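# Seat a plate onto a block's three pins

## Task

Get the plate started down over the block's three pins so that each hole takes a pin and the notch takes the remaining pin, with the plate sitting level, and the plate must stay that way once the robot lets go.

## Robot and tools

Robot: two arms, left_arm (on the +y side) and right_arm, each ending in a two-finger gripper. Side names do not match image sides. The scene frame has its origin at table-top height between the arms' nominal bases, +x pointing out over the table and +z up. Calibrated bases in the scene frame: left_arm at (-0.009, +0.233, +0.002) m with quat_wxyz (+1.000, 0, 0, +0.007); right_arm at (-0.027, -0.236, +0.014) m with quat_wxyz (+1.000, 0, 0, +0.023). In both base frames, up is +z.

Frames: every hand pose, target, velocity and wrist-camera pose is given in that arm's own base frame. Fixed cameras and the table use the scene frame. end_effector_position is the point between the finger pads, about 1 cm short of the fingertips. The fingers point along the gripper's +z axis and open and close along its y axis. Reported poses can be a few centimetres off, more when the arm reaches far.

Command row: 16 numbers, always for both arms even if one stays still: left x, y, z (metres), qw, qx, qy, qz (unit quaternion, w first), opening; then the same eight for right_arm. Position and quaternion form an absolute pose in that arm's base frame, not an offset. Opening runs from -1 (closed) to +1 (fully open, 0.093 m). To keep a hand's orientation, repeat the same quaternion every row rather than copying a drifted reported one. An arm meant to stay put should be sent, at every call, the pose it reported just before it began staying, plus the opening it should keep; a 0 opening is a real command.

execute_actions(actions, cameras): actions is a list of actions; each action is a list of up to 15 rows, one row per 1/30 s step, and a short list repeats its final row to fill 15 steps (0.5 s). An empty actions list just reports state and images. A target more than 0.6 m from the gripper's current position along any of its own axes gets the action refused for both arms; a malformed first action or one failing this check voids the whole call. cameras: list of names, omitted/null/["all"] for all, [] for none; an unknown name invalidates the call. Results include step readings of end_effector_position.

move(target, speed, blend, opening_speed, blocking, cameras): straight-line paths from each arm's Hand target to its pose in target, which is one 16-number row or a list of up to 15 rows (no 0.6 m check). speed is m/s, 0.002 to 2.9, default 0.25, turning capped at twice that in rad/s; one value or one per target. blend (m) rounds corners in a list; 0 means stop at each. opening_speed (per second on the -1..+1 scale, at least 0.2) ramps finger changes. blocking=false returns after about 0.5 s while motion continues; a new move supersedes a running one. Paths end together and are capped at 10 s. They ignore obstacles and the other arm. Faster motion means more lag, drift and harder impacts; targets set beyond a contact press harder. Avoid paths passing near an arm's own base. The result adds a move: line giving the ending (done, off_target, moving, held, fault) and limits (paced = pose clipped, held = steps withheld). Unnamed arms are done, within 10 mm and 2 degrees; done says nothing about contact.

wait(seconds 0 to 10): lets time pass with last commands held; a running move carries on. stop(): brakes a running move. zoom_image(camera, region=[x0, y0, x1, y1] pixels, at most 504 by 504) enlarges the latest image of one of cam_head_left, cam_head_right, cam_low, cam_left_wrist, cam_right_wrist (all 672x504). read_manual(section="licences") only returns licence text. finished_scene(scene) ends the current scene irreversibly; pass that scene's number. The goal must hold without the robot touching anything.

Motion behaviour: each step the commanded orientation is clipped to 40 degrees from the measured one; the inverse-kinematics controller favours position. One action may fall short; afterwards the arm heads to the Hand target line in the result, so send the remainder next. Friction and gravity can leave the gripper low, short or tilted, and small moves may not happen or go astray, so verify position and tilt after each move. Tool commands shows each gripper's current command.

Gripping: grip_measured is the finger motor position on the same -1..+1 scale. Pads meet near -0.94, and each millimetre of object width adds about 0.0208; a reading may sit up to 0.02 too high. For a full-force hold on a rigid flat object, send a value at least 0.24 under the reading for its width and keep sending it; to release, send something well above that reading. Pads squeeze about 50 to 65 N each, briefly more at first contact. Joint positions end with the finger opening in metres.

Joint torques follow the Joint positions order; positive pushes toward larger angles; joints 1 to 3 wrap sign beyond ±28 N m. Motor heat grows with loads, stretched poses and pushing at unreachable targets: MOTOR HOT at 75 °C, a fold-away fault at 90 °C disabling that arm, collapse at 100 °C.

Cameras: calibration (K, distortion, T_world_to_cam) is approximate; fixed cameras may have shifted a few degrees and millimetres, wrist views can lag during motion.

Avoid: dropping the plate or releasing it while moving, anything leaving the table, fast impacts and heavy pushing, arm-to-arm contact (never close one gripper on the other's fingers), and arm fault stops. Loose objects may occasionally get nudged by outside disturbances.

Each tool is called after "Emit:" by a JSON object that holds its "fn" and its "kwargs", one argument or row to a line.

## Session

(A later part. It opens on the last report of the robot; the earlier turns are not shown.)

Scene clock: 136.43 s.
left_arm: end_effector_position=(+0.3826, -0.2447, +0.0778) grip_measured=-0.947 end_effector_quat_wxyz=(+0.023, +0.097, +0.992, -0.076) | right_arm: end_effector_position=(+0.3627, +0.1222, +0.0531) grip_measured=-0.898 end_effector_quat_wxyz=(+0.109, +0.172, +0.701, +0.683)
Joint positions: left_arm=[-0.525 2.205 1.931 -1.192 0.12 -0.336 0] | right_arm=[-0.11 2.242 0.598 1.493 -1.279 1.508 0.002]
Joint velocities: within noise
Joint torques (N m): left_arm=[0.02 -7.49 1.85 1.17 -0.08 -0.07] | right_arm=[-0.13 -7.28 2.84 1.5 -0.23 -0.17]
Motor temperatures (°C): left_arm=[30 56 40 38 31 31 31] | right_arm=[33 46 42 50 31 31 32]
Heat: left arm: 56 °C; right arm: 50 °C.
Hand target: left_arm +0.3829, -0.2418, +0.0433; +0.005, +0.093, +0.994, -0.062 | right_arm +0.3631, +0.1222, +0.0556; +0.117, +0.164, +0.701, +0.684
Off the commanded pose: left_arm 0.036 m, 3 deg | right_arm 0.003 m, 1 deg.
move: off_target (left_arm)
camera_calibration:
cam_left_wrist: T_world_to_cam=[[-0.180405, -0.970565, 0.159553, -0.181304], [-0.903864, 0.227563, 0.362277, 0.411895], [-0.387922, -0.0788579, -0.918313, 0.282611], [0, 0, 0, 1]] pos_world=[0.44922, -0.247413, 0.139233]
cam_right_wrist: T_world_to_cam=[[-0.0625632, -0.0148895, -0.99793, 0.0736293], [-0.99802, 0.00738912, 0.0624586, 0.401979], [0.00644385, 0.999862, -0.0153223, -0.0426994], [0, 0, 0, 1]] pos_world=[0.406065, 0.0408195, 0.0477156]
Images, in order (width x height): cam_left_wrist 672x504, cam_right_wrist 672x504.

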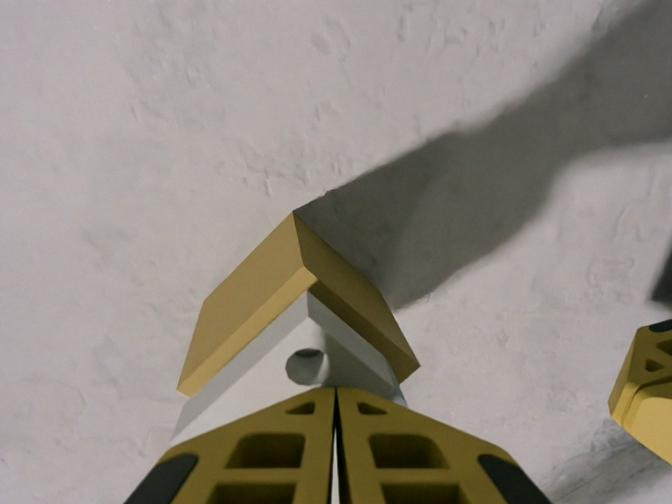

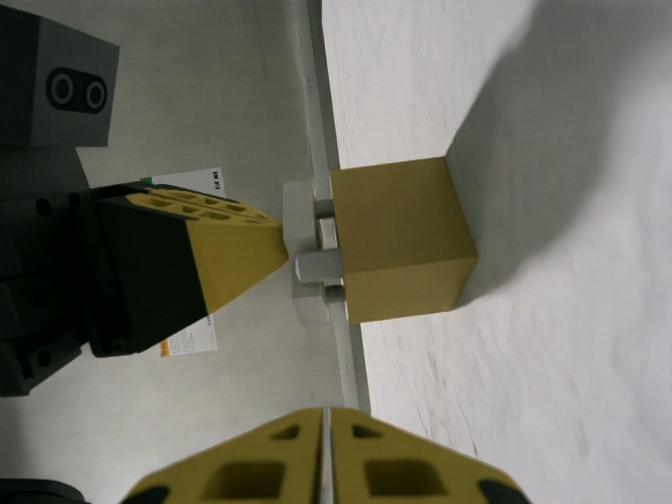

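Emit:
{"fn": "move", "kwargs": {
  "target": [
    [0.3850, -0.2440, 0.0820, 0.0055, 0.0926, 0.9940, -0.0620, -0.95, 0.3631, 0.1222, 0.0556, 0.117, 0.164, 0.701, 0.684, -0.9],
    [0.3830, -0.2540, 0.0860, 0.0055, 0.0926, 0.9940, -0.0620, -0.95, 0.3631, 0.1222, 0.0556, 0.117, 0.164, 0.701, 0.684, -0.9]
  ],
  "speed": 0.06,
  "cameras": ["cam_left_wrist", "cam_right_wrist"]
}}

Emit:
{"fn": "zoom_image", "kwargs": {
  "camera": "cam_left_wrist",
  "region": [160, 170, 420, 430]
}}

Emit:
{"fn": "zoom_image", "kwargs": {
  "camera": "cam_right_wrist",
  "region": [220, 150, 380, 330]
}}

Scene clock: 138.73 s.
left_arm: end_effector_position=(+0.3795, -0.2524, +0.0844) grip_measured=-0.947 end_effector_quat_wxyz=(+0.001, +0.095, +0.993, -0.066) | right_arm: end_effector_position=(+0.3627, +0.1222, +0.0530) grip_measured=-0.898 end_effector_quat_wxyz=(+0.109, +0.172, +0.701, +0.683)
Joint positions: left_arm=[-0.543 2.265 2.061 -1.306 0.118 -0.356 0] | right_arm=[-0.11 2.242 0.598 1.492 -1.279 1.508 0.002]
Joint velocities: within noise
Joint torques (N m): left_arm=[-0.49 -11.81 7.04 0.49 -0.08 -0.12] | right_arm=[-0.16 -7.27 2.82 1.51 -0.22 -0.17]
Motor temperatures (°C): left_arm=[30 55 40 38 31 31 31] | right_arm=[33 46 42 50 31 31 32]
Heat: left arm: 55 °C; right arm: 50 °C.
Hand target: left_arm +0.3829, -0.2539, +0.0860; +0.006, +0.092, +0.994, -0.062 | right_arm +0.3631, +0.1222, +0.0556; +0.117, +0.164, +0.701, +0.684
Off the commanded pose: left_arm 0.004 m, 1 deg | right_arm 0.003 m, 1 deg.
move: done
camera_calibration:
cam_left_wrist: T_world_to_cam=[[-0.172703, -0.974491, 0.14332, -0.192987], [-0.888379, 0.21695, 0.404617, 0.396326], [-0.425389, -0.0574441, -0.903186, 0.305269], [0, 0, 0, 1]] pos_world=[0.448617, -0.256511, 0.143013]
cam_right_wrist: T_world_to_cam=[[-0.0629724, -0.0147976, -0.997906, 0.0736902], [-0.997994, 0.00739118, 0.0628684, 0.401955], [0.0064454, 0.999863, -0.0152334, -0.0427059], [0, 0, 0, 1]] pos_world=[0.406065, 0.0408196, 0.047615]
Images, in order (width x height): cam_left_wrist 672x504, cam_right_wrist 672x504.

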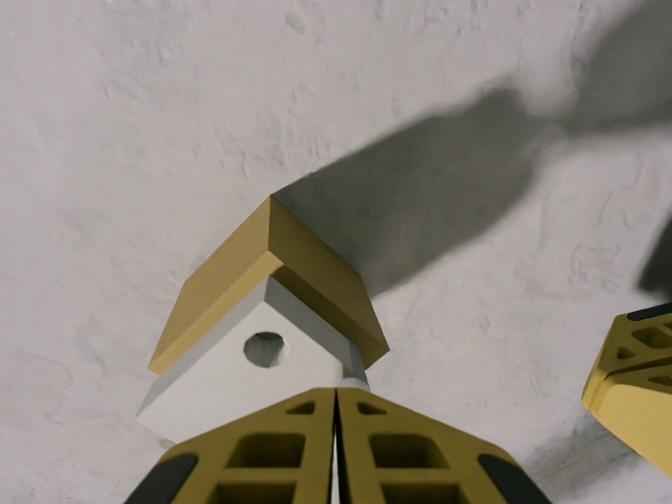

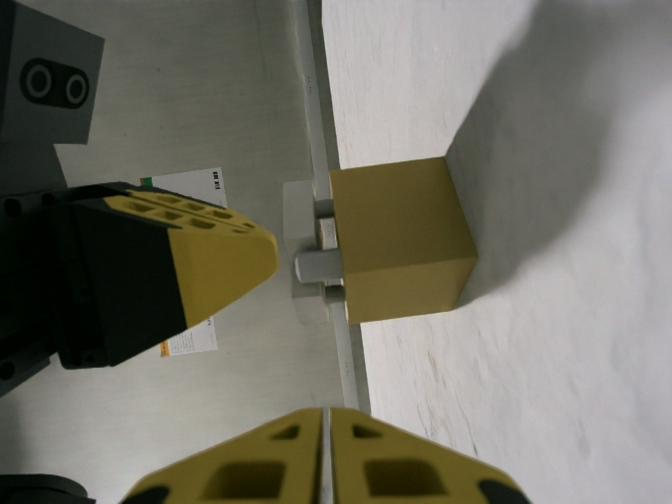

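Scaled by 1.938 from the camera's 672x504 image, which has a finer 960x720 frame.

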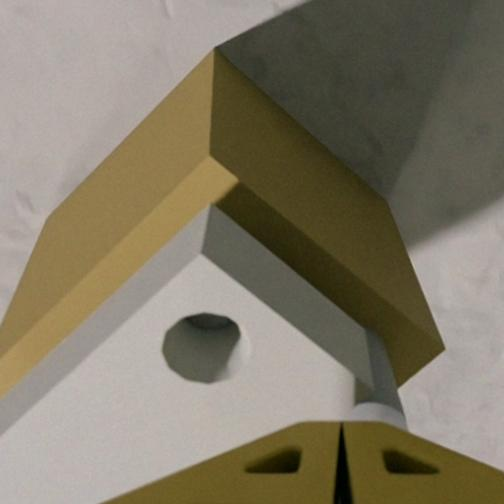

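Scaled by 2.800 from the camera's 672x504 image, which has a finer 960x720 frame.

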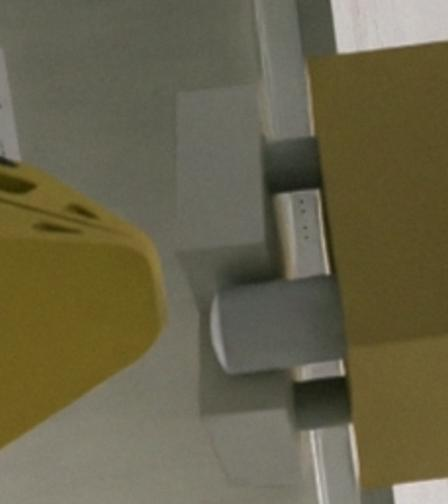

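Emit:
{"fn": "move", "kwargs": {
  "target": [0.3835, -0.2540, 0.0620, 0.0055, 0.0926, 0.9940, -0.0620, -0.95, 0.3631, 0.1222, 0.0556, 0.117, 0.164, 0.701, 0.684, -0.9],
  "speed": 0.06,
  "cameras": ["cam_left_wrist", "cam_right_wrist"]
}}

Emit:
{"fn": "zoom_image", "kwargs": {
  "camera": "cam_right_wrist",
  "region": [220, 150, 380, 330]
}}

Scene clock: 139.70 s.
left_arm: end_effector_position=(+0.3818, -0.2543, +0.0771) grip_measured=-0.947 end_effector_quat_wxyz=(+0.006, +0.095, +0.993, -0.070) | right_arm: end_effector_position=(+0.3627, +0.1222, +0.0530) grip_measured=-0.898 end_effector_quat_wxyz=(+0.109, +0.172, +0.701, +0.683)
Joint positions: left_arm=[-0.543 2.264 2.027 -1.262 0.121 -0.356 0] | right_arm=[-0.11 2.242 0.598 1.492 -1.279 1.508 0.002]
Joint velocities: within noise
Joint torques (N m): left_arm=[-0.35 -11.47 2.7 0.95 -0.13 -0.11] | right_arm=[-0.13 -7.27 2.82 1.5 -0.22 -0.17]
Motor temperatures (°C): left_arm=[30 55 40 38 31 31 31] | right_arm=[33 46 42 50 31 31 32]
Heat: left arm: 55 °C; right arm: 50 °C.
Hand target: left_arm +0.3831, -0.2537, +0.0622; +0.005, +0.093, +0.994, -0.062 | right_arm +0.3631, +0.1222, +0.0556; +0.117, +0.164, +0.701, +0.684
Off the commanded pose: left_arm 0.015 m, 1 deg | right_arm 0.003 m, 1 deg.
move: off_target (left_arm)
camera_calibration:
cam_left_wrist: T_world_to_cam=[[-0.174039, -0.973244, 0.150025, -0.193006], [-0.892356, 0.220296, 0.393917, 0.404901], [-0.416427, -0.0653182, -0.90682, 0.294391], [0, 0, 0, 1]] pos_world=[0.450318, -0.257811, 0.136418]
cam_right_wrist: T_world_to_cam=[[-0.0629724, -0.0147976, -0.997906, 0.0736902], [-0.997994, 0.00739118, 0.0628684, 0.401955], [0.0064454, 0.999863, -0.0152334, -0.0427059], [0, 0, 0, 1]] pos_world=[0.406065, 0.0408196, 0.047615]
Images, in order (width x height): cam_left_wrist 672x504, cam_right_wrist 672x504.

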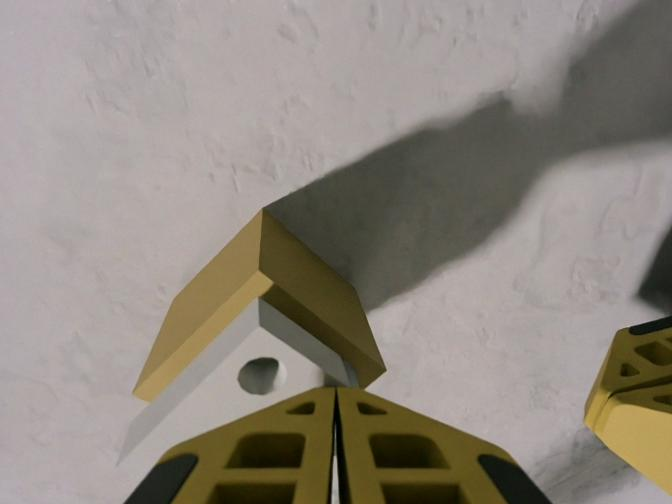

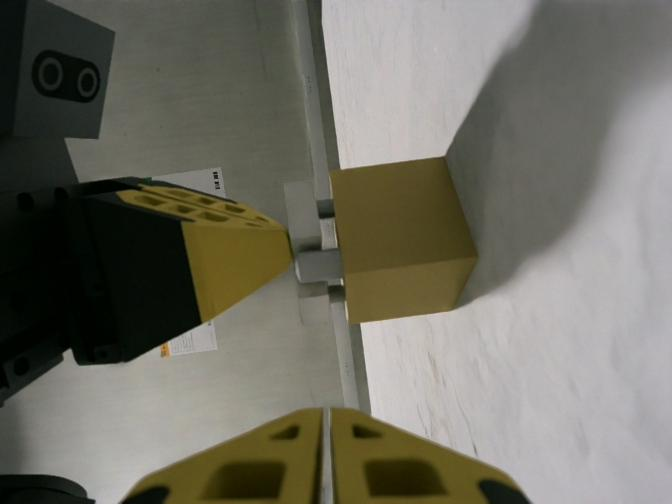

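Scaled by 2.800 from the camera's 672x504 image, which has a finer 960x720 frame.

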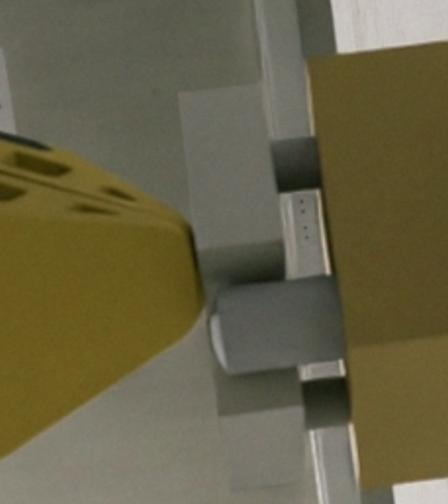

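Emit:
{"fn": "move", "kwargs": {
  "target": [
    [0.3835, -0.2530, 0.0900, 0.0055, 0.0926, 0.9940, -0.0620, -0.95, 0.3631, 0.1222, 0.0556, 0.117, 0.164, 0.701, 0.684, -0.9],
    [0.3800, -0.2390, 0.1080, 0.0172, -0.3195, 0.9474, -0.0102, 0.55, 0.3631, 0.1222, 0.0556, 0.117, 0.164, 0.701, 0.684, -0.9]
  ],
  "speed": [0.08, 0.3],
  "cameras": ["cam_left_wrist", "cam_right_wrist"]
}}

Emit:
{"fn": "zoom_image", "kwargs": {
  "camera": "cam_right_wrist",
  "region": [220, 150, 380, 330]
}}

Emit:
{"fn": "zoom_image", "kwargs": {
  "camera": "cam_left_wrist",
  "region": [220, 170, 480, 430]
}}

Scene clock: 144.03 s.
left_arm: end_effector_position=(+0.3775, -0.2367, +0.1017) grip_measured=+0.548 end_effector_quat_wxyz=(+0.007, -0.318, +0.948, -0.009) | right_arm: end_effector_position=(+0.3627, +0.1222, +0.0530) grip_measured=-0.898 end_effector_quat_wxyz=(+0.109, +0.172, +0.701, +0.683)
Joint positions: left_arm=[-0.56 2.267 2.139 -1.419 0 -1.208 0.072] | right_arm=[-0.11 2.242 0.598 1.492 -1.279 1.508 0.002]
Joint velocities: within noise
Joint torques (N m): left_arm=[-0.65 -12.63 6.89 0.33 -0.22 -0.12] | right_arm=[-0.13 -7.3 2.84 1.51 -0.23 -0.18]
Motor temperatures (°C): left_arm=[30 55 40 37 31 31 31] | right_arm=[33 46 42 50 31 31 32]
Heat: left arm: 55 °C; right arm: 50 °C.
Hand target: left_arm +0.3799, -0.2390, +0.1079; +0.017, -0.319, +0.947, -0.011 | right_arm +0.3631, +0.1222, +0.0556; +0.117, +0.164, +0.701, +0.684
Off the commanded pose: left_arm 0.007 m, 1 deg | right_arm 0.003 m, 1 deg.
move: done
camera_calibration:
cam_left_wrist: T_world_to_cam=[[0.616174, -0.786902, 0.033383, -0.422605], [-0.725578, -0.550647, 0.412704, 0.140188], [-0.306375, -0.27852, -0.910253, 0.224421], [0, 0, 0, 1]] pos_world=[0.430873, -0.192849, 0.160531]
cam_right_wrist: T_world_to_cam=[[-0.0629724, -0.0147976, -0.997906, 0.0736902], [-0.997994, 0.00739118, 0.0628684, 0.401955], [0.0064454, 0.999863, -0.0152334, -0.0427059], [0, 0, 0, 1]] pos_world=[0.406065, 0.0408196, 0.047615]
Images, in order (width x height): cam_left_wrist 672x504, cam_right_wrist 672x504.

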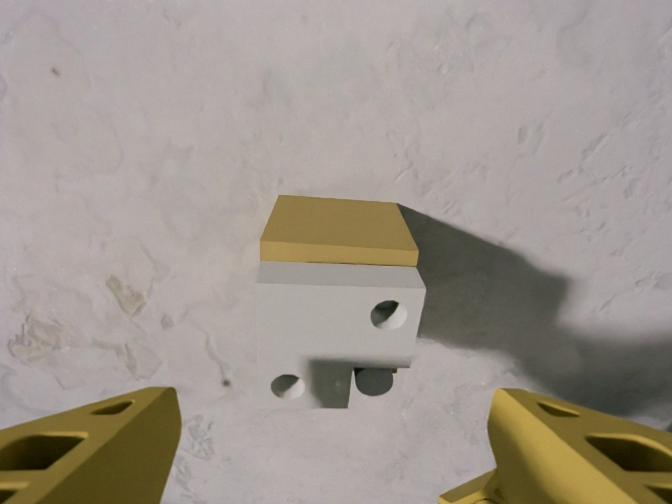

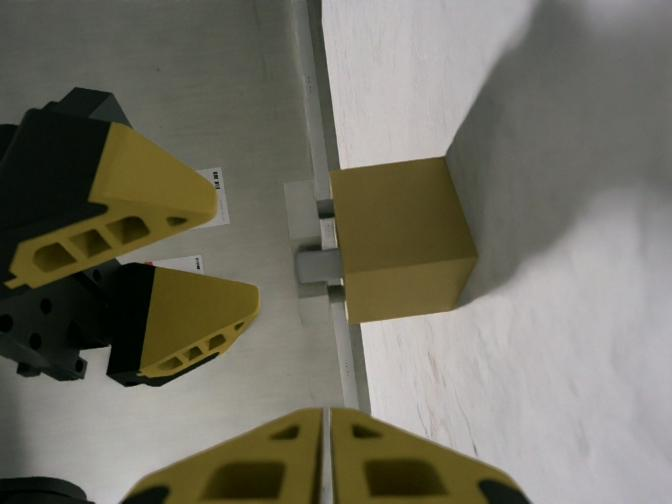

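Scaled by 2.800 from the camera's 672x504 image, which has a finer 960x720 frame.

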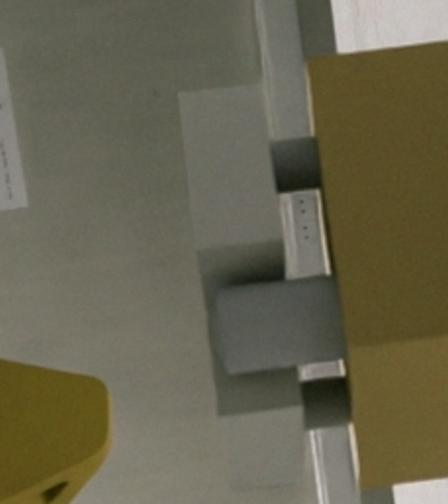

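Scaled by 1.938 from the camera's 672x504 image, which has a finer 960x720 frame.

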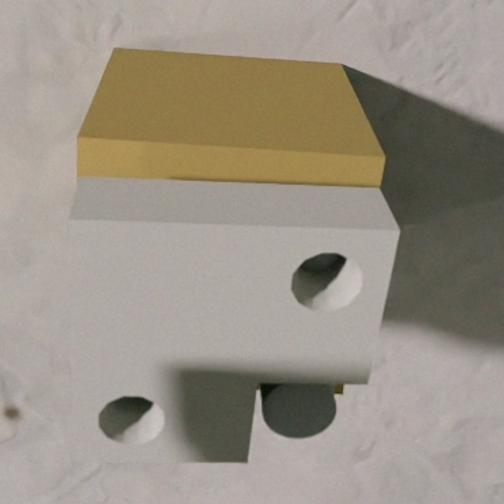

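Emit:
{"fn": "move", "kwargs": {
  "target": [0.3787, -0.2410, 0.0900, 0.0205, -0.2949, 0.9553, -0.0100, 0.55, 0.3631, 0.1222, 0.0556, 0.117, 0.164, 0.701, 0.684, -0.9],
  "speed": 0.1,
  "cameras": ["cam_left_wrist", "cam_right_wrist"]
}}

Emit:
{"fn": "zoom_image", "kwargs": {
  "camera": "cam_left_wrist",
  "region": [160, 240, 520, 504]
}}

Scene clock: 154.17 s.
left_arm: end_effector_position=(+0.3789, -0.2407, +0.0884) grip_measured=+0.548 end_effector_quat_wxyz=(+0.012, -0.302, +0.953, -0.011) | right_arm: end_effector_position=(+0.3627, +0.1222, +0.0530) grip_measured=-0.898 end_effector_quat_wxyz=(+0.109, +0.172, +0.701, +0.683)
Joint positions: left_arm=[-0.568 2.267 2.085 -1.357 -0.005 -1.181 0.072] | right_arm=[-0.11 2.242 0.598 1.492 -1.279 1.508 0.002]
Joint velocities: within noise
Joint torques (N m): left_arm=[-0.68 -13.86 3.99 0.57 -0.21 0.07] | right_arm=[-0.13 -7.28 2.84 1.5 -0.23 -0.18]
Motor temperatures (°C): left_arm=[30 55 41 37 31 31 31] | right_arm=[33 47 42 51 31 31 32]
Heat: left arm: 55 °C; right arm: 51 °C.
Hand target: left_arm +0.3786, -0.2411, +0.0900; +0.020, -0.295, +0.955, -0.010 | right_arm +0.3631, +0.1222, +0.0556; +0.117, +0.164, +0.701, +0.684
Off the commanded pose: left_arm 0.002 m, 1 deg | right_arm 0.003 m, 1 deg.
move: done
camera_calibration:
cam_left_wrist: T_world_to_cam=[[0.587884, -0.807976, 0.0395964, -0.421107], [-0.748558, -0.52479, 0.405285, 0.160086], [-0.306681, -0.267901, -0.913332, 0.214534], [0, 0, 0, 1]] pos_world=[0.43319, -0.198759, 0.147734]
cam_right_wrist: T_world_to_cam=[[-0.0629724, -0.0147976, -0.997906, 0.0736902], [-0.997994, 0.00739118, 0.0628684, 0.401955], [0.0064454, 0.999863, -0.0152334, -0.0427059], [0, 0, 0, 1]] pos_world=[0.406065, 0.0408196, 0.047615]
Images, in order (width x height): cam_left_wrist 672x504, cam_right_wrist 672x504.

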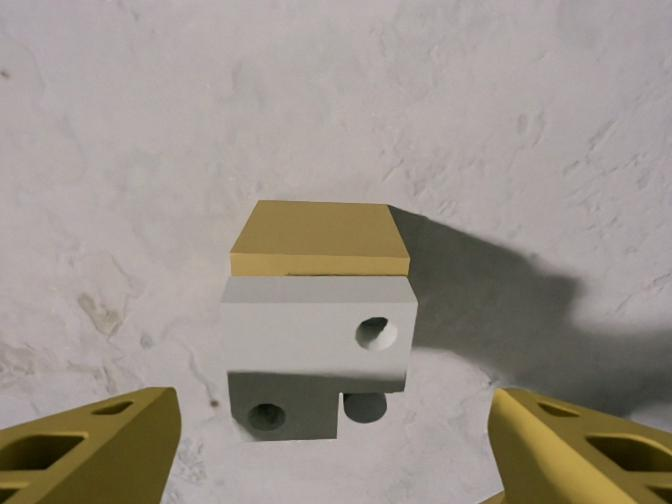

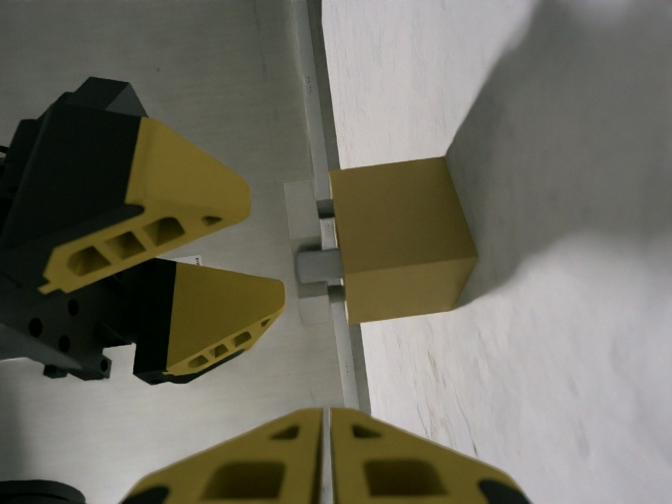

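Scaled by 1.400 from the camera's 672x504 image, which has a finer 960x720 frame.

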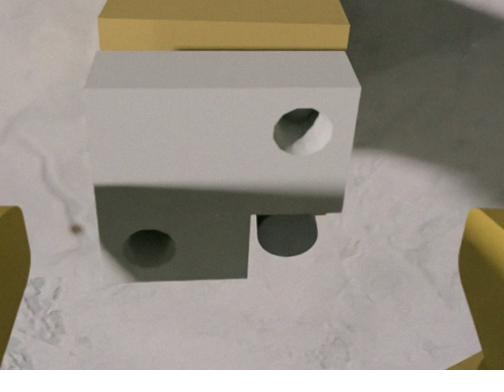

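Emit:
{"fn": "move", "kwargs": {
  "target": [
    [0.3782, -0.2358, 0.0860, 0.0205, -0.2949, 0.9553, -0.0100, 0.55, 0.3631, 0.1222, 0.0556, 0.117, 0.164, 0.701, 0.684, -0.9],
    [0.3782, -0.2358, 0.0745, 0.0205, -0.2949, 0.9553, -0.0100, 0.55, 0.3631, 0.1222, 0.0556, 0.117, 0.164, 0.701, 0.684, -0.9]
  ],
  "speed": 0.06,
  "cameras": ["cam_left_wrist", "cam_right_wrist"]
}}

Emit:
{"fn": "zoom_image", "kwargs": {
  "camera": "cam_right_wrist",
  "region": [220, 150, 380, 330]
}}

Scene clock: 157.97 s.
left_arm: end_effector_position=(+0.3755, -0.2384, +0.0652) grip_measured=+0.548 end_effector_quat_wxyz=(+0.006, -0.297, +0.955, -0.003) | right_arm: end_effector_position=(+0.3627, +0.1222, +0.0530) grip_measured=-0.898 end_effector_quat_wxyz=(+0.109, +0.172, +0.701, +0.683)
Joint positions: left_arm=[-0.568 2.267 1.994 -1.284 -0.005 -1.171 0.072] | right_arm=[-0.11 2.242 0.598 1.492 -1.279 1.508 0.002]
Joint velocities: within noise
Joint torques (N m): left_arm=[0.12 -15.54 3.96 0.52 -0.23 0.09] | right_arm=[-0.14 -7.31 2.82 1.51 -0.23 -0.17]
Motor temperatures (°C): left_arm=[30 55 41 37 31 31 31] | right_arm=[33 47 42 51 31 31 32]
Heat: left arm: 55 °C; right arm: 51 °C.
Hand target: left_arm +0.3781, -0.2359, +0.0744; +0.020, -0.295, +0.955, -0.010 | right_arm +0.3631, +0.1222, +0.0556; +0.117, +0.164, +0.701, +0.684
Off the commanded pose: left_arm 0.010 m, 2 deg | right_arm 0.003 m, 1 deg.
move: done
camera_calibration:
cam_left_wrist: T_world_to_cam=[[0.580674, -0.81382, 0.0227062, -0.413945], [-0.747479, -0.521871, 0.411007, 0.167984], [-0.322636, -0.255633, -0.911349, 0.201655], [0, 0, 0, 1]] pos_world=[0.430993, -0.197661, 0.124134]
cam_right_wrist: T_world_to_cam=[[-0.0629724, -0.0147976, -0.997906, 0.0736902], [-0.997994, 0.00739118, 0.0628684, 0.401955], [0.0064454, 0.999863, -0.0152334, -0.0427059], [0, 0, 0, 1]] pos_world=[0.406065, 0.0408196, 0.047615]
Images, in order (width x height): cam_left_wrist 672x504, cam_right_wrist 672x504.

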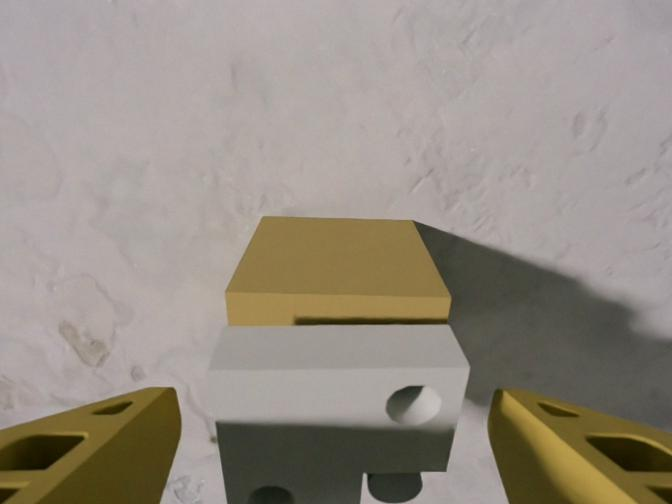

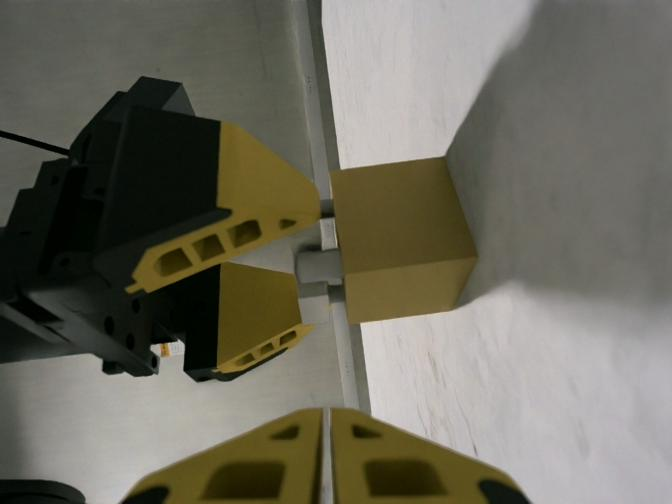

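Scaled by 2.800 from the camera's 672x504 image, which has a finer 960x720 frame.

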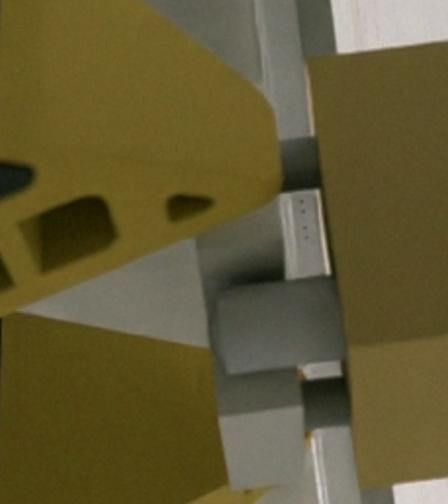

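Emit:
{"fn": "move", "kwargs": {
  "target": [0.3798, -0.2345, 0.0830, 0.0205, -0.2949, 0.9553, -0.0100, 0.55, 0.3631, 0.1222, 0.0556, 0.117, 0.164, 0.701, 0.684, -0.9],
  "speed": 0.06,
  "cameras": ["cam_left_wrist", "cam_right_wrist"]
}}

Emit:
{"fn": "zoom_image", "kwargs": {
  "camera": "cam_right_wrist",
  "region": [220, 150, 380, 330]
}}

Scene clock: 159.13 s.
left_arm: end_effector_position=(+0.3731, -0.2369, +0.0652) grip_measured=+0.548 end_effector_quat_wxyz=(+0.003, -0.295, +0.955, +0.001) | right_arm: end_effector_position=(+0.3627, +0.1222, +0.0530) grip_measured=-0.898 end_effector_quat_wxyz=(+0.109, +0.172, +0.701, +0.683)
Joint positions: left_arm=[-0.568 2.267 1.994 -1.295 -0.005 -1.167 0.072] | right_arm=[-0.11 2.242 0.598 1.492 -1.279 1.508 0.002]
Joint velocities: within noise
Joint torques (N m): left_arm=[0.5 -15.41 6.58 0.3 -0.21 0.08] | right_arm=[-0.13 -7.3 2.82 1.52 -0.23 -0.18]
Motor temperatures (°C): left_arm=[30 55 41 37 31 31 31] | right_arm=[33 47 42 51 31 31 32]
Heat: left arm: 55 °C; right arm: 51 °C.
Hand target: left_arm +0.3794, -0.2344, +0.0827; +0.020, -0.295, +0.955, -0.010 | right_arm +0.3631, +0.1222, +0.0556; +0.117, +0.164, +0.701, +0.684
Off the commanded pose: left_arm 0.019 m, 2 deg | right_arm 0.003 m, 1 deg.
move: off_target (left_arm)
camera_calibration:
cam_left_wrist: T_world_to_cam=[[0.5777, -0.816166, 0.0116849, -0.410016], [-0.745352, -0.521632, 0.41515, 0.166054], [-0.332736, -0.248542, -0.909678, 0.206646], [0, 0, 0, 1]] pos_world=[0.429394, -0.196662, 0.123834]
cam_right_wrist: T_world_to_cam=[[-0.0629724, -0.0147976, -0.997906, 0.0736902], [-0.997994, 0.00739118, 0.0628684, 0.401955], [0.0064454, 0.999863, -0.0152334, -0.0427059], [0, 0, 0, 1]] pos_world=[0.406065, 0.0408196, 0.047615]
Images, in order (width x height): cam_left_wrist 672x504, cam_right_wrist 672x504.

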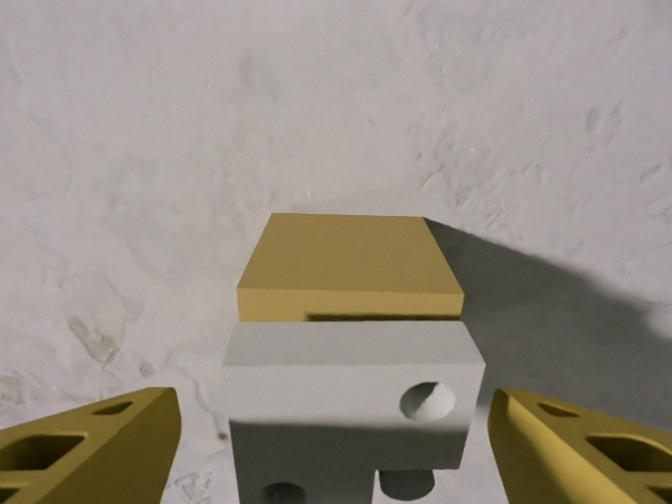

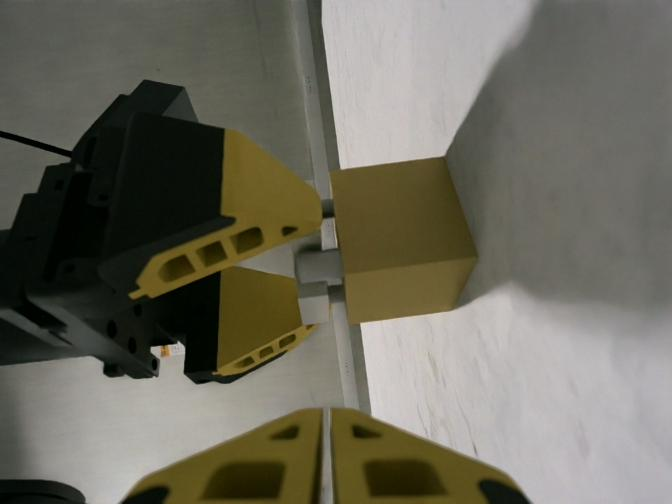

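Scaled by 2.800 from the camera's 672x504 image, which has a finer 960x720 frame.

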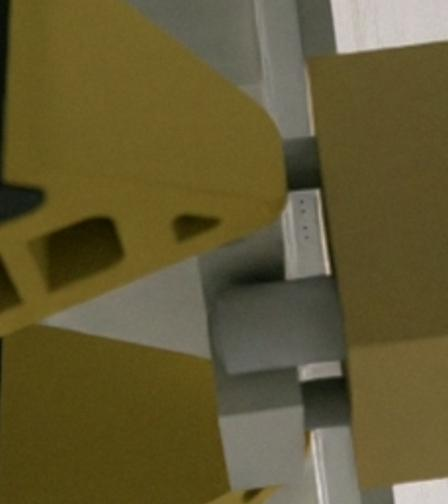

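Emit:
{"fn": "move", "kwargs": {
  "target": [0.3800, -0.2350, 0.0930, 0.0205, -0.2949, 0.9553, -0.0100, 0.55, 0.3631, 0.1222, 0.0556, 0.117, 0.164, 0.701, 0.684, -0.9],
  "speed": 0.06,
  "cameras": []
}}

Scene clock: 160.20 s.
left_arm: end_effector_position=(+0.3732, -0.2370, +0.0758) grip_measured=+0.548 end_effector_quat_wxyz=(+0.003, -0.295, +0.955, +0.001) | right_arm: end_effector_position=(+0.3627, +0.1222, +0.0530) grip_measured=-0.898 end_effector_quat_wxyz=(+0.109, +0.172, +0.701, +0.683)
Joint positions: left_arm=[-0.568 2.267 2.036 -1.337 -0.005 -1.167 0.072] | right_arm=[-0.11 2.242 0.598 1.492 -1.279 1.508 0.002]
Joint velocities: within noise
Joint torques (N m): left_arm=[0.44 -15.06 6.94 0.32 -0.23 0.07] | right_arm=[-0.14 -7.27 2.82 1.51 -0.22 -0.18]
Motor temperatures (°C): left_arm=[30 55 41 37 31 31 31] | right_arm=[33 47 42 51 31 31 32]
Heat: left arm: 55 °C; right arm: 51 °C.
Hand target: left_arm +0.3796, -0.2350, +0.0928; +0.021, -0.295, +0.955, -0.010 | right_arm +0.3631, +0.1222, +0.0556; +0.117, +0.164, +0.701, +0.684
Off the commanded pose: left_arm 0.019 m, 2 deg | right_arm 0.003 m, 1 deg.
move: off_target (left_arm)
No camera images: "cameras" was empty.

Emit:
{"fn": "move", "kwargs": {
  "target": [0.3840, -0.2385, 0.0830, 0.0250, -0.2949, 0.9553, -0.0120, 0.55, 0.3631, 0.1222, 0.0556, 0.117, 0.164, 0.701, 0.684, -0.9],
  "speed": 0.06,
  "cameras": []
}}

Scene clock: 161.23 s.
left_arm: end_effector_position=(+0.3769, -0.2386, +0.0759) grip_measured=+0.548 end_effector_quat_wxyz=(+0.009, -0.295, +0.955, -0.004) | right_arm: end_effector_position=(+0.3627, +0.1222, +0.0530) grip_measured=-0.898 end_effector_quat_wxyz=(+0.109, +0.172, +0.701, +0.683)
Joint positions: left_arm=[-0.568 2.267 2.036 -1.321 -0.009 -1.167 0.072] | right_arm=[-0.11 2.242 0.598 1.492 -1.279 1.508 0.002]
Joint velocities: within noise
Joint torques (N m): left_arm=[0.18 -13.74 5.89 0.52 -0.23 0.04] | right_arm=[-0.14 -7.28 2.84 1.51 -0.22 -0.17]
Motor temperatures (°C): left_arm=[30 55 41 37 31 31 31] | right_arm=[33 47 42 51 31 31 32]
Heat: left arm: 55 °C; right arm: 51 °C.
Hand target: left_arm +0.3838, -0.2385, +0.0831; +0.025, -0.295, +0.955, -0.012 | right_arm +0.3631, +0.1222, +0.0556; +0.117, +0.164, +0.701, +0.684
Off the commanded pose: left_arm 0.010 m, 2 deg | right_arm 0.003 m, 1 deg.
move: done
No camera images: "cameras" was empty.

Emit:
{"fn": "move", "kwargs": {
  "target": [0.3855, -0.2380, 0.0760, 0.0270, -0.2949, 0.9553, -0.0150, 0.55, 0.3631, 0.1222, 0.0556, 0.117, 0.164, 0.701, 0.684, -0.9],
  "speed": 0.06,
  "cameras": ["cam_left_wrist", "cam_right_wrist"]
}}

Emit:
{"fn": "zoom_image", "kwargs": {
  "camera": "cam_right_wrist",
  "region": [220, 150, 380, 330]
}}

Scene clock: 162.27 s.
left_arm: end_effector_position=(+0.3825, -0.2421, +0.0736) grip_measured=+0.548 end_effector_quat_wxyz=(+0.018, -0.295, +0.955, -0.014) | right_arm: end_effector_position=(+0.3627, +0.1222, +0.0530) grip_measured=-0.898 end_effector_quat_wxyz=(+0.109, +0.172, +0.701, +0.683)
Joint positions: left_arm=[-0.568 2.267 2.026 -1.284 -0.009 -1.167 0.072] | right_arm=[-0.11 2.242 0.598 1.492 -1.279 1.508 0.002]
Joint velocities: within noise
Joint torques (N m): left_arm=[0.44 -14.09 4.08 0.59 -0.22 0.06] | right_arm=[-0.17 -7.3 2.82 1.51 -0.22 -0.17]
Motor temperatures (°C): left_arm=[30 55 41 37 31 31 31] | right_arm=[33 47 42 51 31 31 32]
Heat: left arm: 55 °C; right arm: 51 °C.
Hand target: left_arm +0.3854, -0.2380, +0.0759; +0.027, -0.295, +0.955, -0.015 | right_arm +0.3631, +0.1222, +0.0556; +0.117, +0.164, +0.701, +0.684
Off the commanded pose: left_arm 0.006 m, 1 deg | right_arm 0.003 m, 1 deg.
move: done
camera_calibration:
cam_left_wrist: T_world_to_cam=[[0.576235, -0.815699, 0.050882, -0.422081], [-0.761358, -0.513128, 0.396275, 0.176395], [-0.297132, -0.267087, -0.916721, 0.198492], [0, 0, 0, 1]] pos_world=[0.436496, -0.200763, 0.133537]
cam_right_wrist: T_world_to_cam=[[-0.0629724, -0.0147976, -0.997906, 0.0736902], [-0.997994, 0.00739118, 0.0628684, 0.401955], [0.0064454, 0.999863, -0.0152334, -0.0427059], [0, 0, 0, 1]] pos_world=[0.406065, 0.0408196, 0.047615]
Images, in order (width x height): cam_left_wrist 672x504, cam_right_wrist 672x504.

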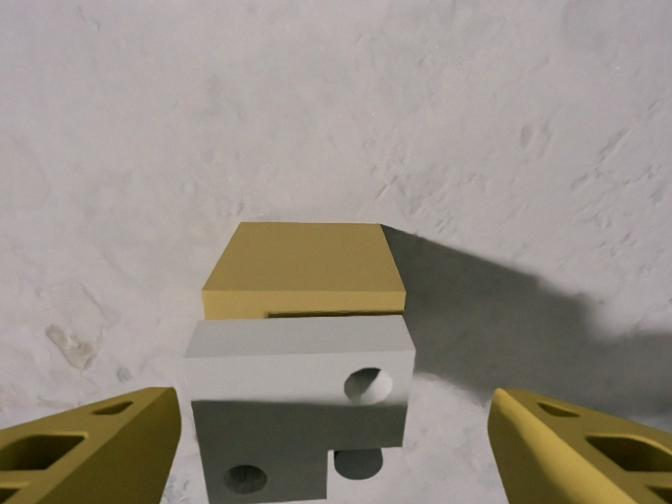

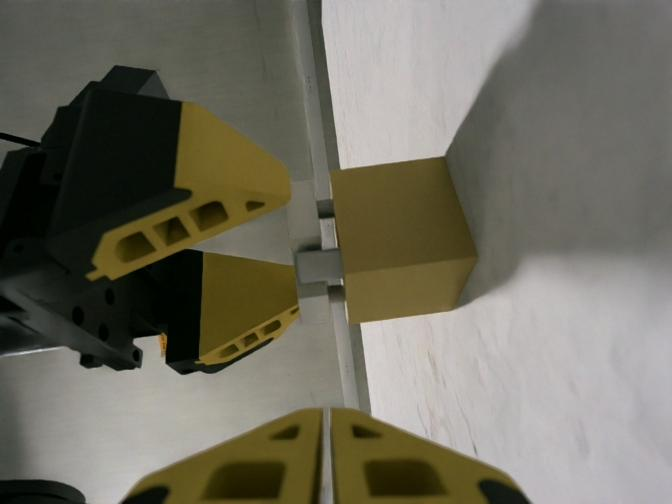

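Scaled by 2.800 from the camera's 672x504 image, which has a finer 960x720 frame.

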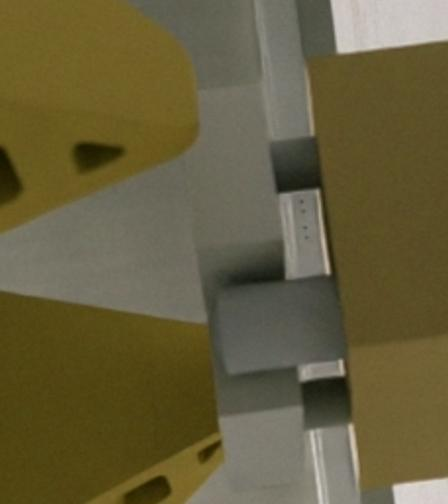

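Emit:
{"fn": "move", "kwargs": {
  "target": [0.3829, -0.2310, 0.0760, 0.0250, -0.2949, 0.9553, -0.0120, 0.55, 0.3631, 0.1222, 0.0556, 0.117, 0.164, 0.701, 0.684, -0.9],
  "speed": 0.06,
  "cameras": ["cam_left_wrist", "cam_right_wrist"]
}}

Emit:
{"fn": "zoom_image", "kwargs": {
  "camera": "cam_right_wrist",
  "region": [220, 150, 380, 330]
}}

Scene clock: 163.23 s.
left_arm: end_effector_position=(+0.3794, -0.2342, +0.0650) grip_measured=+0.548 end_effector_quat_wxyz=(+0.010, -0.296, +0.955, -0.004) | right_arm: end_effector_position=(+0.3627, +0.1222, +0.0530) grip_measured=-0.898 end_effector_quat_wxyz=(+0.109, +0.172, +0.701, +0.683)
Joint positions: left_arm=[-0.557 2.267 1.993 -1.278 -0.009 -1.159 0.072] | right_arm=[-0.11 2.242 0.598 1.492 -1.279 1.508 0.002]
Joint velocities: within noise
Joint torques (N m): left_arm=[0.31 -15.84 3.99 0.53 -0.22 0.06] | right_arm=[-0.16 -7.28 2.82 1.51 -0.22 -0.18]
Motor temperatures (°C): left_arm=[30 55 41 37 31 31 31] | right_arm=[33 47 42 51 31 31 32]
Heat: left arm: 55 °C; right arm: 51 °C.
Hand target: left_arm +0.3828, -0.2310, +0.0759; +0.025, -0.295, +0.955, -0.011 | right_arm +0.3631, +0.1222, +0.0556; +0.117, +0.164, +0.701, +0.684
Off the commanded pose: left_arm 0.012 m, 2 deg | right_arm 0.003 m, 1 deg.
move: off_target (left_arm)
camera_calibration:
cam_left_wrist: T_world_to_cam=[[0.579316, -0.814715, 0.0251451, -0.412649], [-0.750743, -0.521305, 0.405741, 0.17499], [-0.317455, -0.25393, -0.913642, 0.202444], [0, 0, 0, 1]] pos_world=[0.434694, -0.193562, 0.124337]
cam_right_wrist: T_world_to_cam=[[-0.0629724, -0.0147976, -0.997906, 0.0736902], [-0.997994, 0.00739118, 0.0628684, 0.401955], [0.0064454, 0.999863, -0.0152334, -0.0427059], [0, 0, 0, 1]] pos_world=[0.406065, 0.0408196, 0.047615]
Images, in order (width x height): cam_left_wrist 672x504, cam_right_wrist 672x504.

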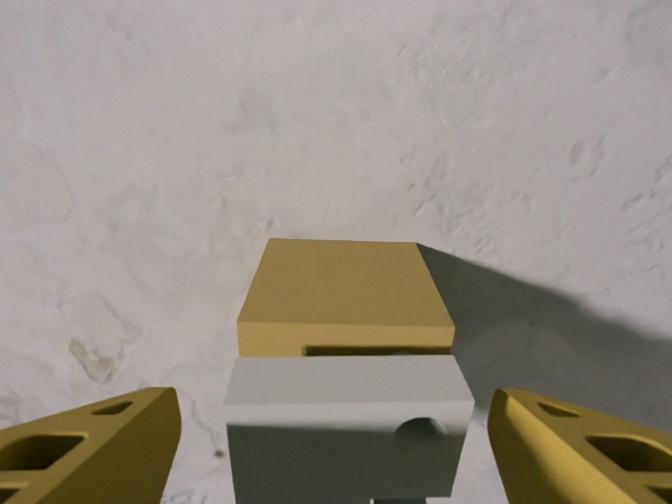

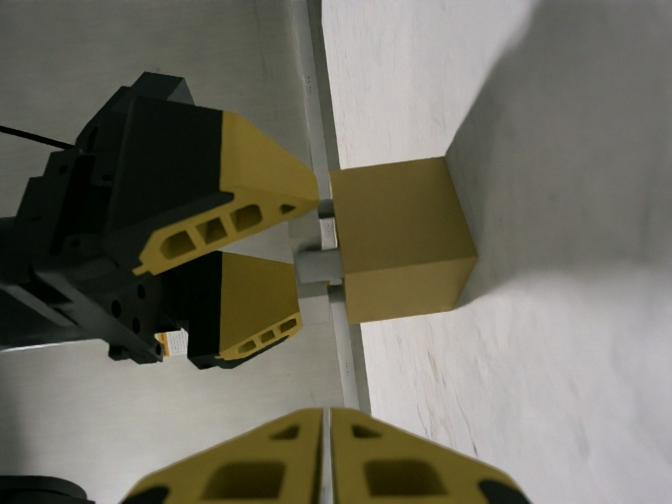

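Scaled by 2.800 from the camera's 672x504 image, which has a finer 960x720 frame.

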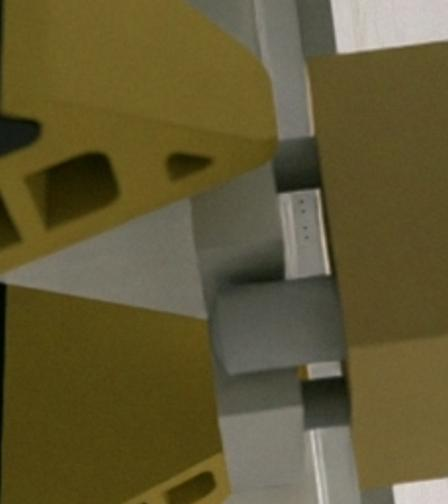

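Emit:
{"fn": "move", "kwargs": {
  "target": [0.3829, -0.2315, 0.0905, 0.0250, -0.2949, 0.9553, -0.0120, 0.55, 0.3631, 0.1222, 0.0556, 0.117, 0.164, 0.701, 0.684, -0.9],
  "speed": 0.06,
  "cameras": ["cam_left_wrist", "cam_right_wrist"]
}}

Emit:
{"fn": "zoom_image", "kwargs": {
  "camera": "cam_right_wrist",
  "region": [220, 150, 380, 330]
}}

Scene clock: 164.37 s.
left_arm: end_effector_position=(+0.3763, -0.2323, +0.0694) grip_measured=+0.548 end_effector_quat_wxyz=(+0.004, -0.296, +0.955, +0.002) | right_arm: end_effector_position=(+0.3627, +0.1222, +0.0530) grip_measured=-0.898 end_effector_quat_wxyz=(+0.109, +0.172, +0.701, +0.683)
Joint positions: left_arm=[-0.557 2.267 2.011 -1.311 -0.009 -1.158 0.072] | right_arm=[-0.11 2.242 0.598 1.492 -1.279 1.508 0.002]
Joint velocities: within noise
Joint torques (N m): left_arm=[0.2 -15.91 6.9 0.32 -0.22 0.05] | right_arm=[-0.16 -7.3 2.85 1.51 -0.22 -0.18]
Motor temperatures (°C): left_arm=[30 56 41 37 31 31 31] | right_arm=[33 47 42 51 31 31 32]
Heat: left arm: 56 °C; right arm: 51 °C.
Hand target: left_arm +0.3825, -0.2314, +0.0902; +0.025, -0.295, +0.955, -0.012 | right_arm +0.3631, +0.1222, +0.0556; +0.117, +0.164, +0.701, +0.684
Off the commanded pose: left_arm 0.022 m, 3 deg | right_arm 0.003 m, 1 deg.
move: off_target (left_arm)
camera_calibration:
cam_left_wrist: T_world_to_cam=[[0.579194, -0.815119, 0.0107576, -0.408396], [-0.74557, -0.524347, 0.411322, 0.168758], [-0.329635, -0.246256, -0.911427, 0.212148], [0, 0, 0, 1]] pos_world=[0.432293, -0.192161, 0.128337]
cam_right_wrist: T_world_to_cam=[[-0.0629724, -0.0147976, -0.997906, 0.0736902], [-0.997994, 0.00739118, 0.0628684, 0.401955], [0.0064454, 0.999863, -0.0152334, -0.0427059], [0, 0, 0, 1]] pos_world=[0.406065, 0.0408196, 0.047615]
Images, in order (width x height): cam_left_wrist 672x504, cam_right_wrist 672x504.

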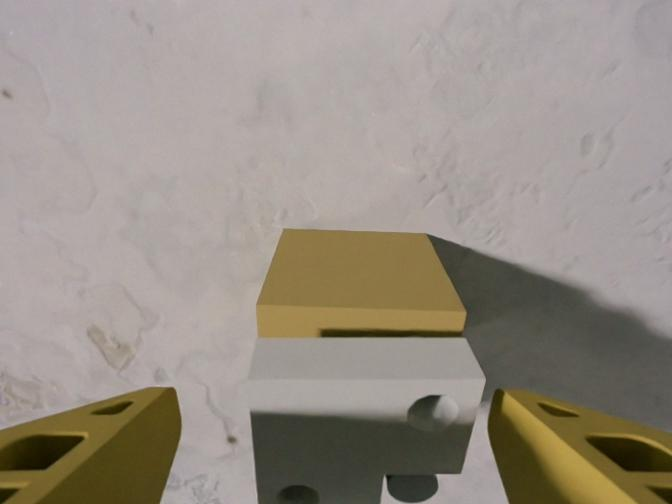

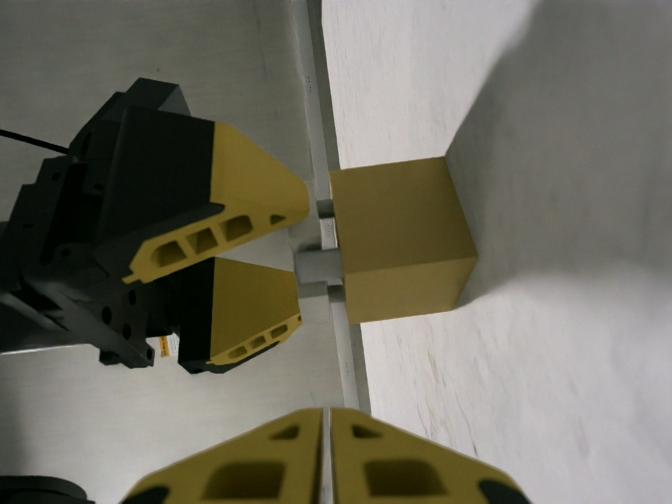

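Scaled by 2.800 from the camera's 672x504 image, which has a finer 960x720 frame.

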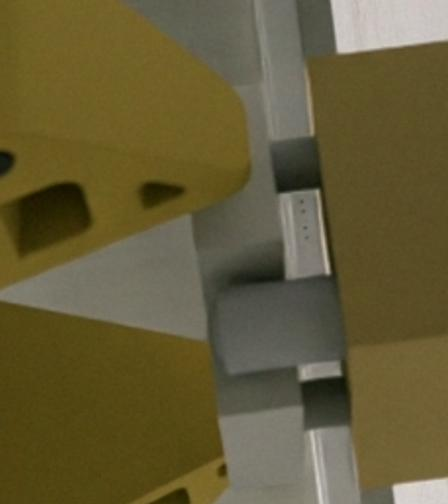

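Emit:
{"fn": "move", "kwargs": {
  "target": [0.3840, -0.2377, 0.0900, 0.0353, -0.2945, 0.9548, -0.0214, 0.55, 0.3631, 0.1222, 0.0556, 0.117, 0.164, 0.701, 0.684, -0.9],
  "speed": 0.06,
  "cameras": ["cam_left_wrist", "cam_right_wrist"]
}}

Emit:
{"fn": "zoom_image", "kwargs": {
  "camera": "cam_right_wrist",
  "region": [220, 150, 380, 330]
}}

Scene clock: 165.97 s.
left_arm: end_effector_position=(+0.3798, -0.2340, +0.0719) grip_measured=+0.548 end_effector_quat_wxyz=(+0.012, -0.296, +0.955, -0.005) | right_arm: end_effector_position=(+0.3627, +0.1222, +0.0530) grip_measured=-0.898 end_effector_quat_wxyz=(+0.109, +0.172, +0.701, +0.683)
Joint positions: left_arm=[-0.557 2.262 2.011 -1.296 -0.012 -1.158 0.072] | right_arm=[-0.11 2.242 0.598 1.492 -1.279 1.508 0.002]
Joint velocities: within noise
Joint torques (N m): left_arm=[-0.76 -16.42 5.3 0.53 -0.22 -0.07] | right_arm=[-0.17 -7.3 2.81 1.52 -0.23 -0.17]
Motor temperatures (°C): left_arm=[30 56 41 37 31 31 31] | right_arm=[33 47 42 51 31 31 32]
Heat: left arm: 56 °C; right arm: 51 °C.
Hand target: left_arm +0.3837, -0.2376, +0.0900; +0.035, -0.295, +0.955, -0.021 | right_arm +0.3631, +0.1222, +0.0556; +0.117, +0.164, +0.701, +0.684
Off the commanded pose: left_arm 0.019 m, 3 deg | right_arm 0.003 m, 1 deg.
move: off_target (left_arm)
camera_calibration:
cam_left_wrist: T_world_to_cam=[[0.578875, -0.814893, 0.0292028, -0.413102], [-0.753253, -0.520687, 0.401864, 0.173969], [-0.312271, -0.254626, -0.915234, 0.206927], [0, 0, 0, 1]] pos_world=[0.434794, -0.193362, 0.131538]
cam_right_wrist: T_world_to_cam=[[-0.0633693, -0.0148053, -0.99788, 0.0737501], [-0.997969, 0.00739928, 0.0632652, 0.401932], [0.00644694, 0.999863, -0.0152441, -0.0427075], [0, 0, 0, 1]] pos_world=[0.406064, 0.0408195, 0.0475145]
Images, in order (width x height): cam_left_wrist 672x504, cam_right_wrist 672x504.

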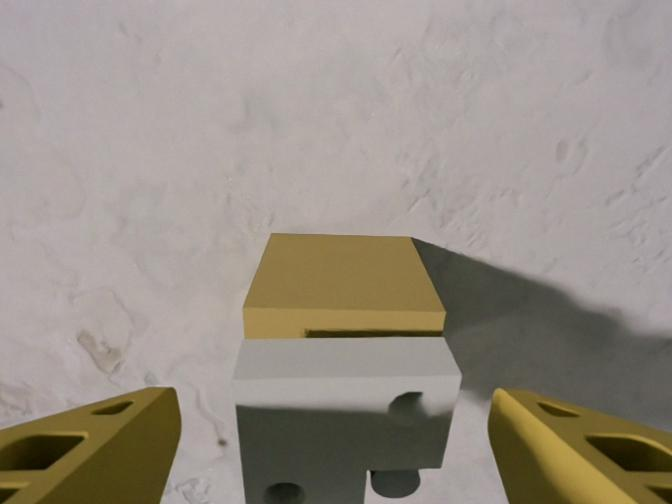

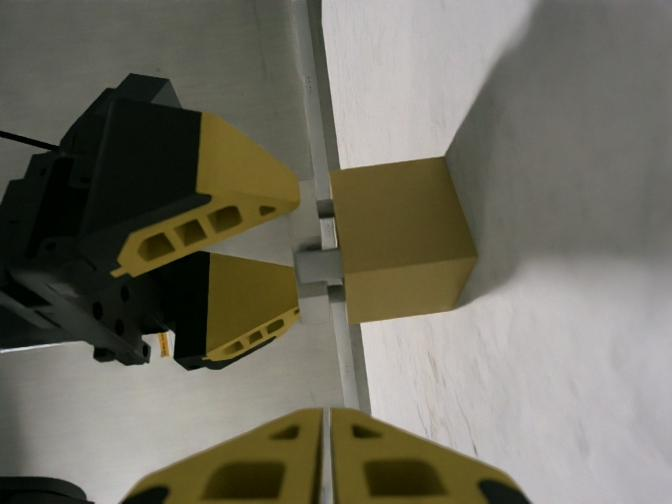

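Scaled by 2.800 from the camera's 672x504 image, which has a finer 960x720 frame.

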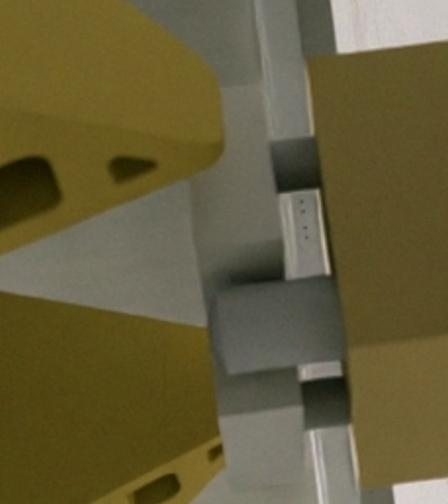

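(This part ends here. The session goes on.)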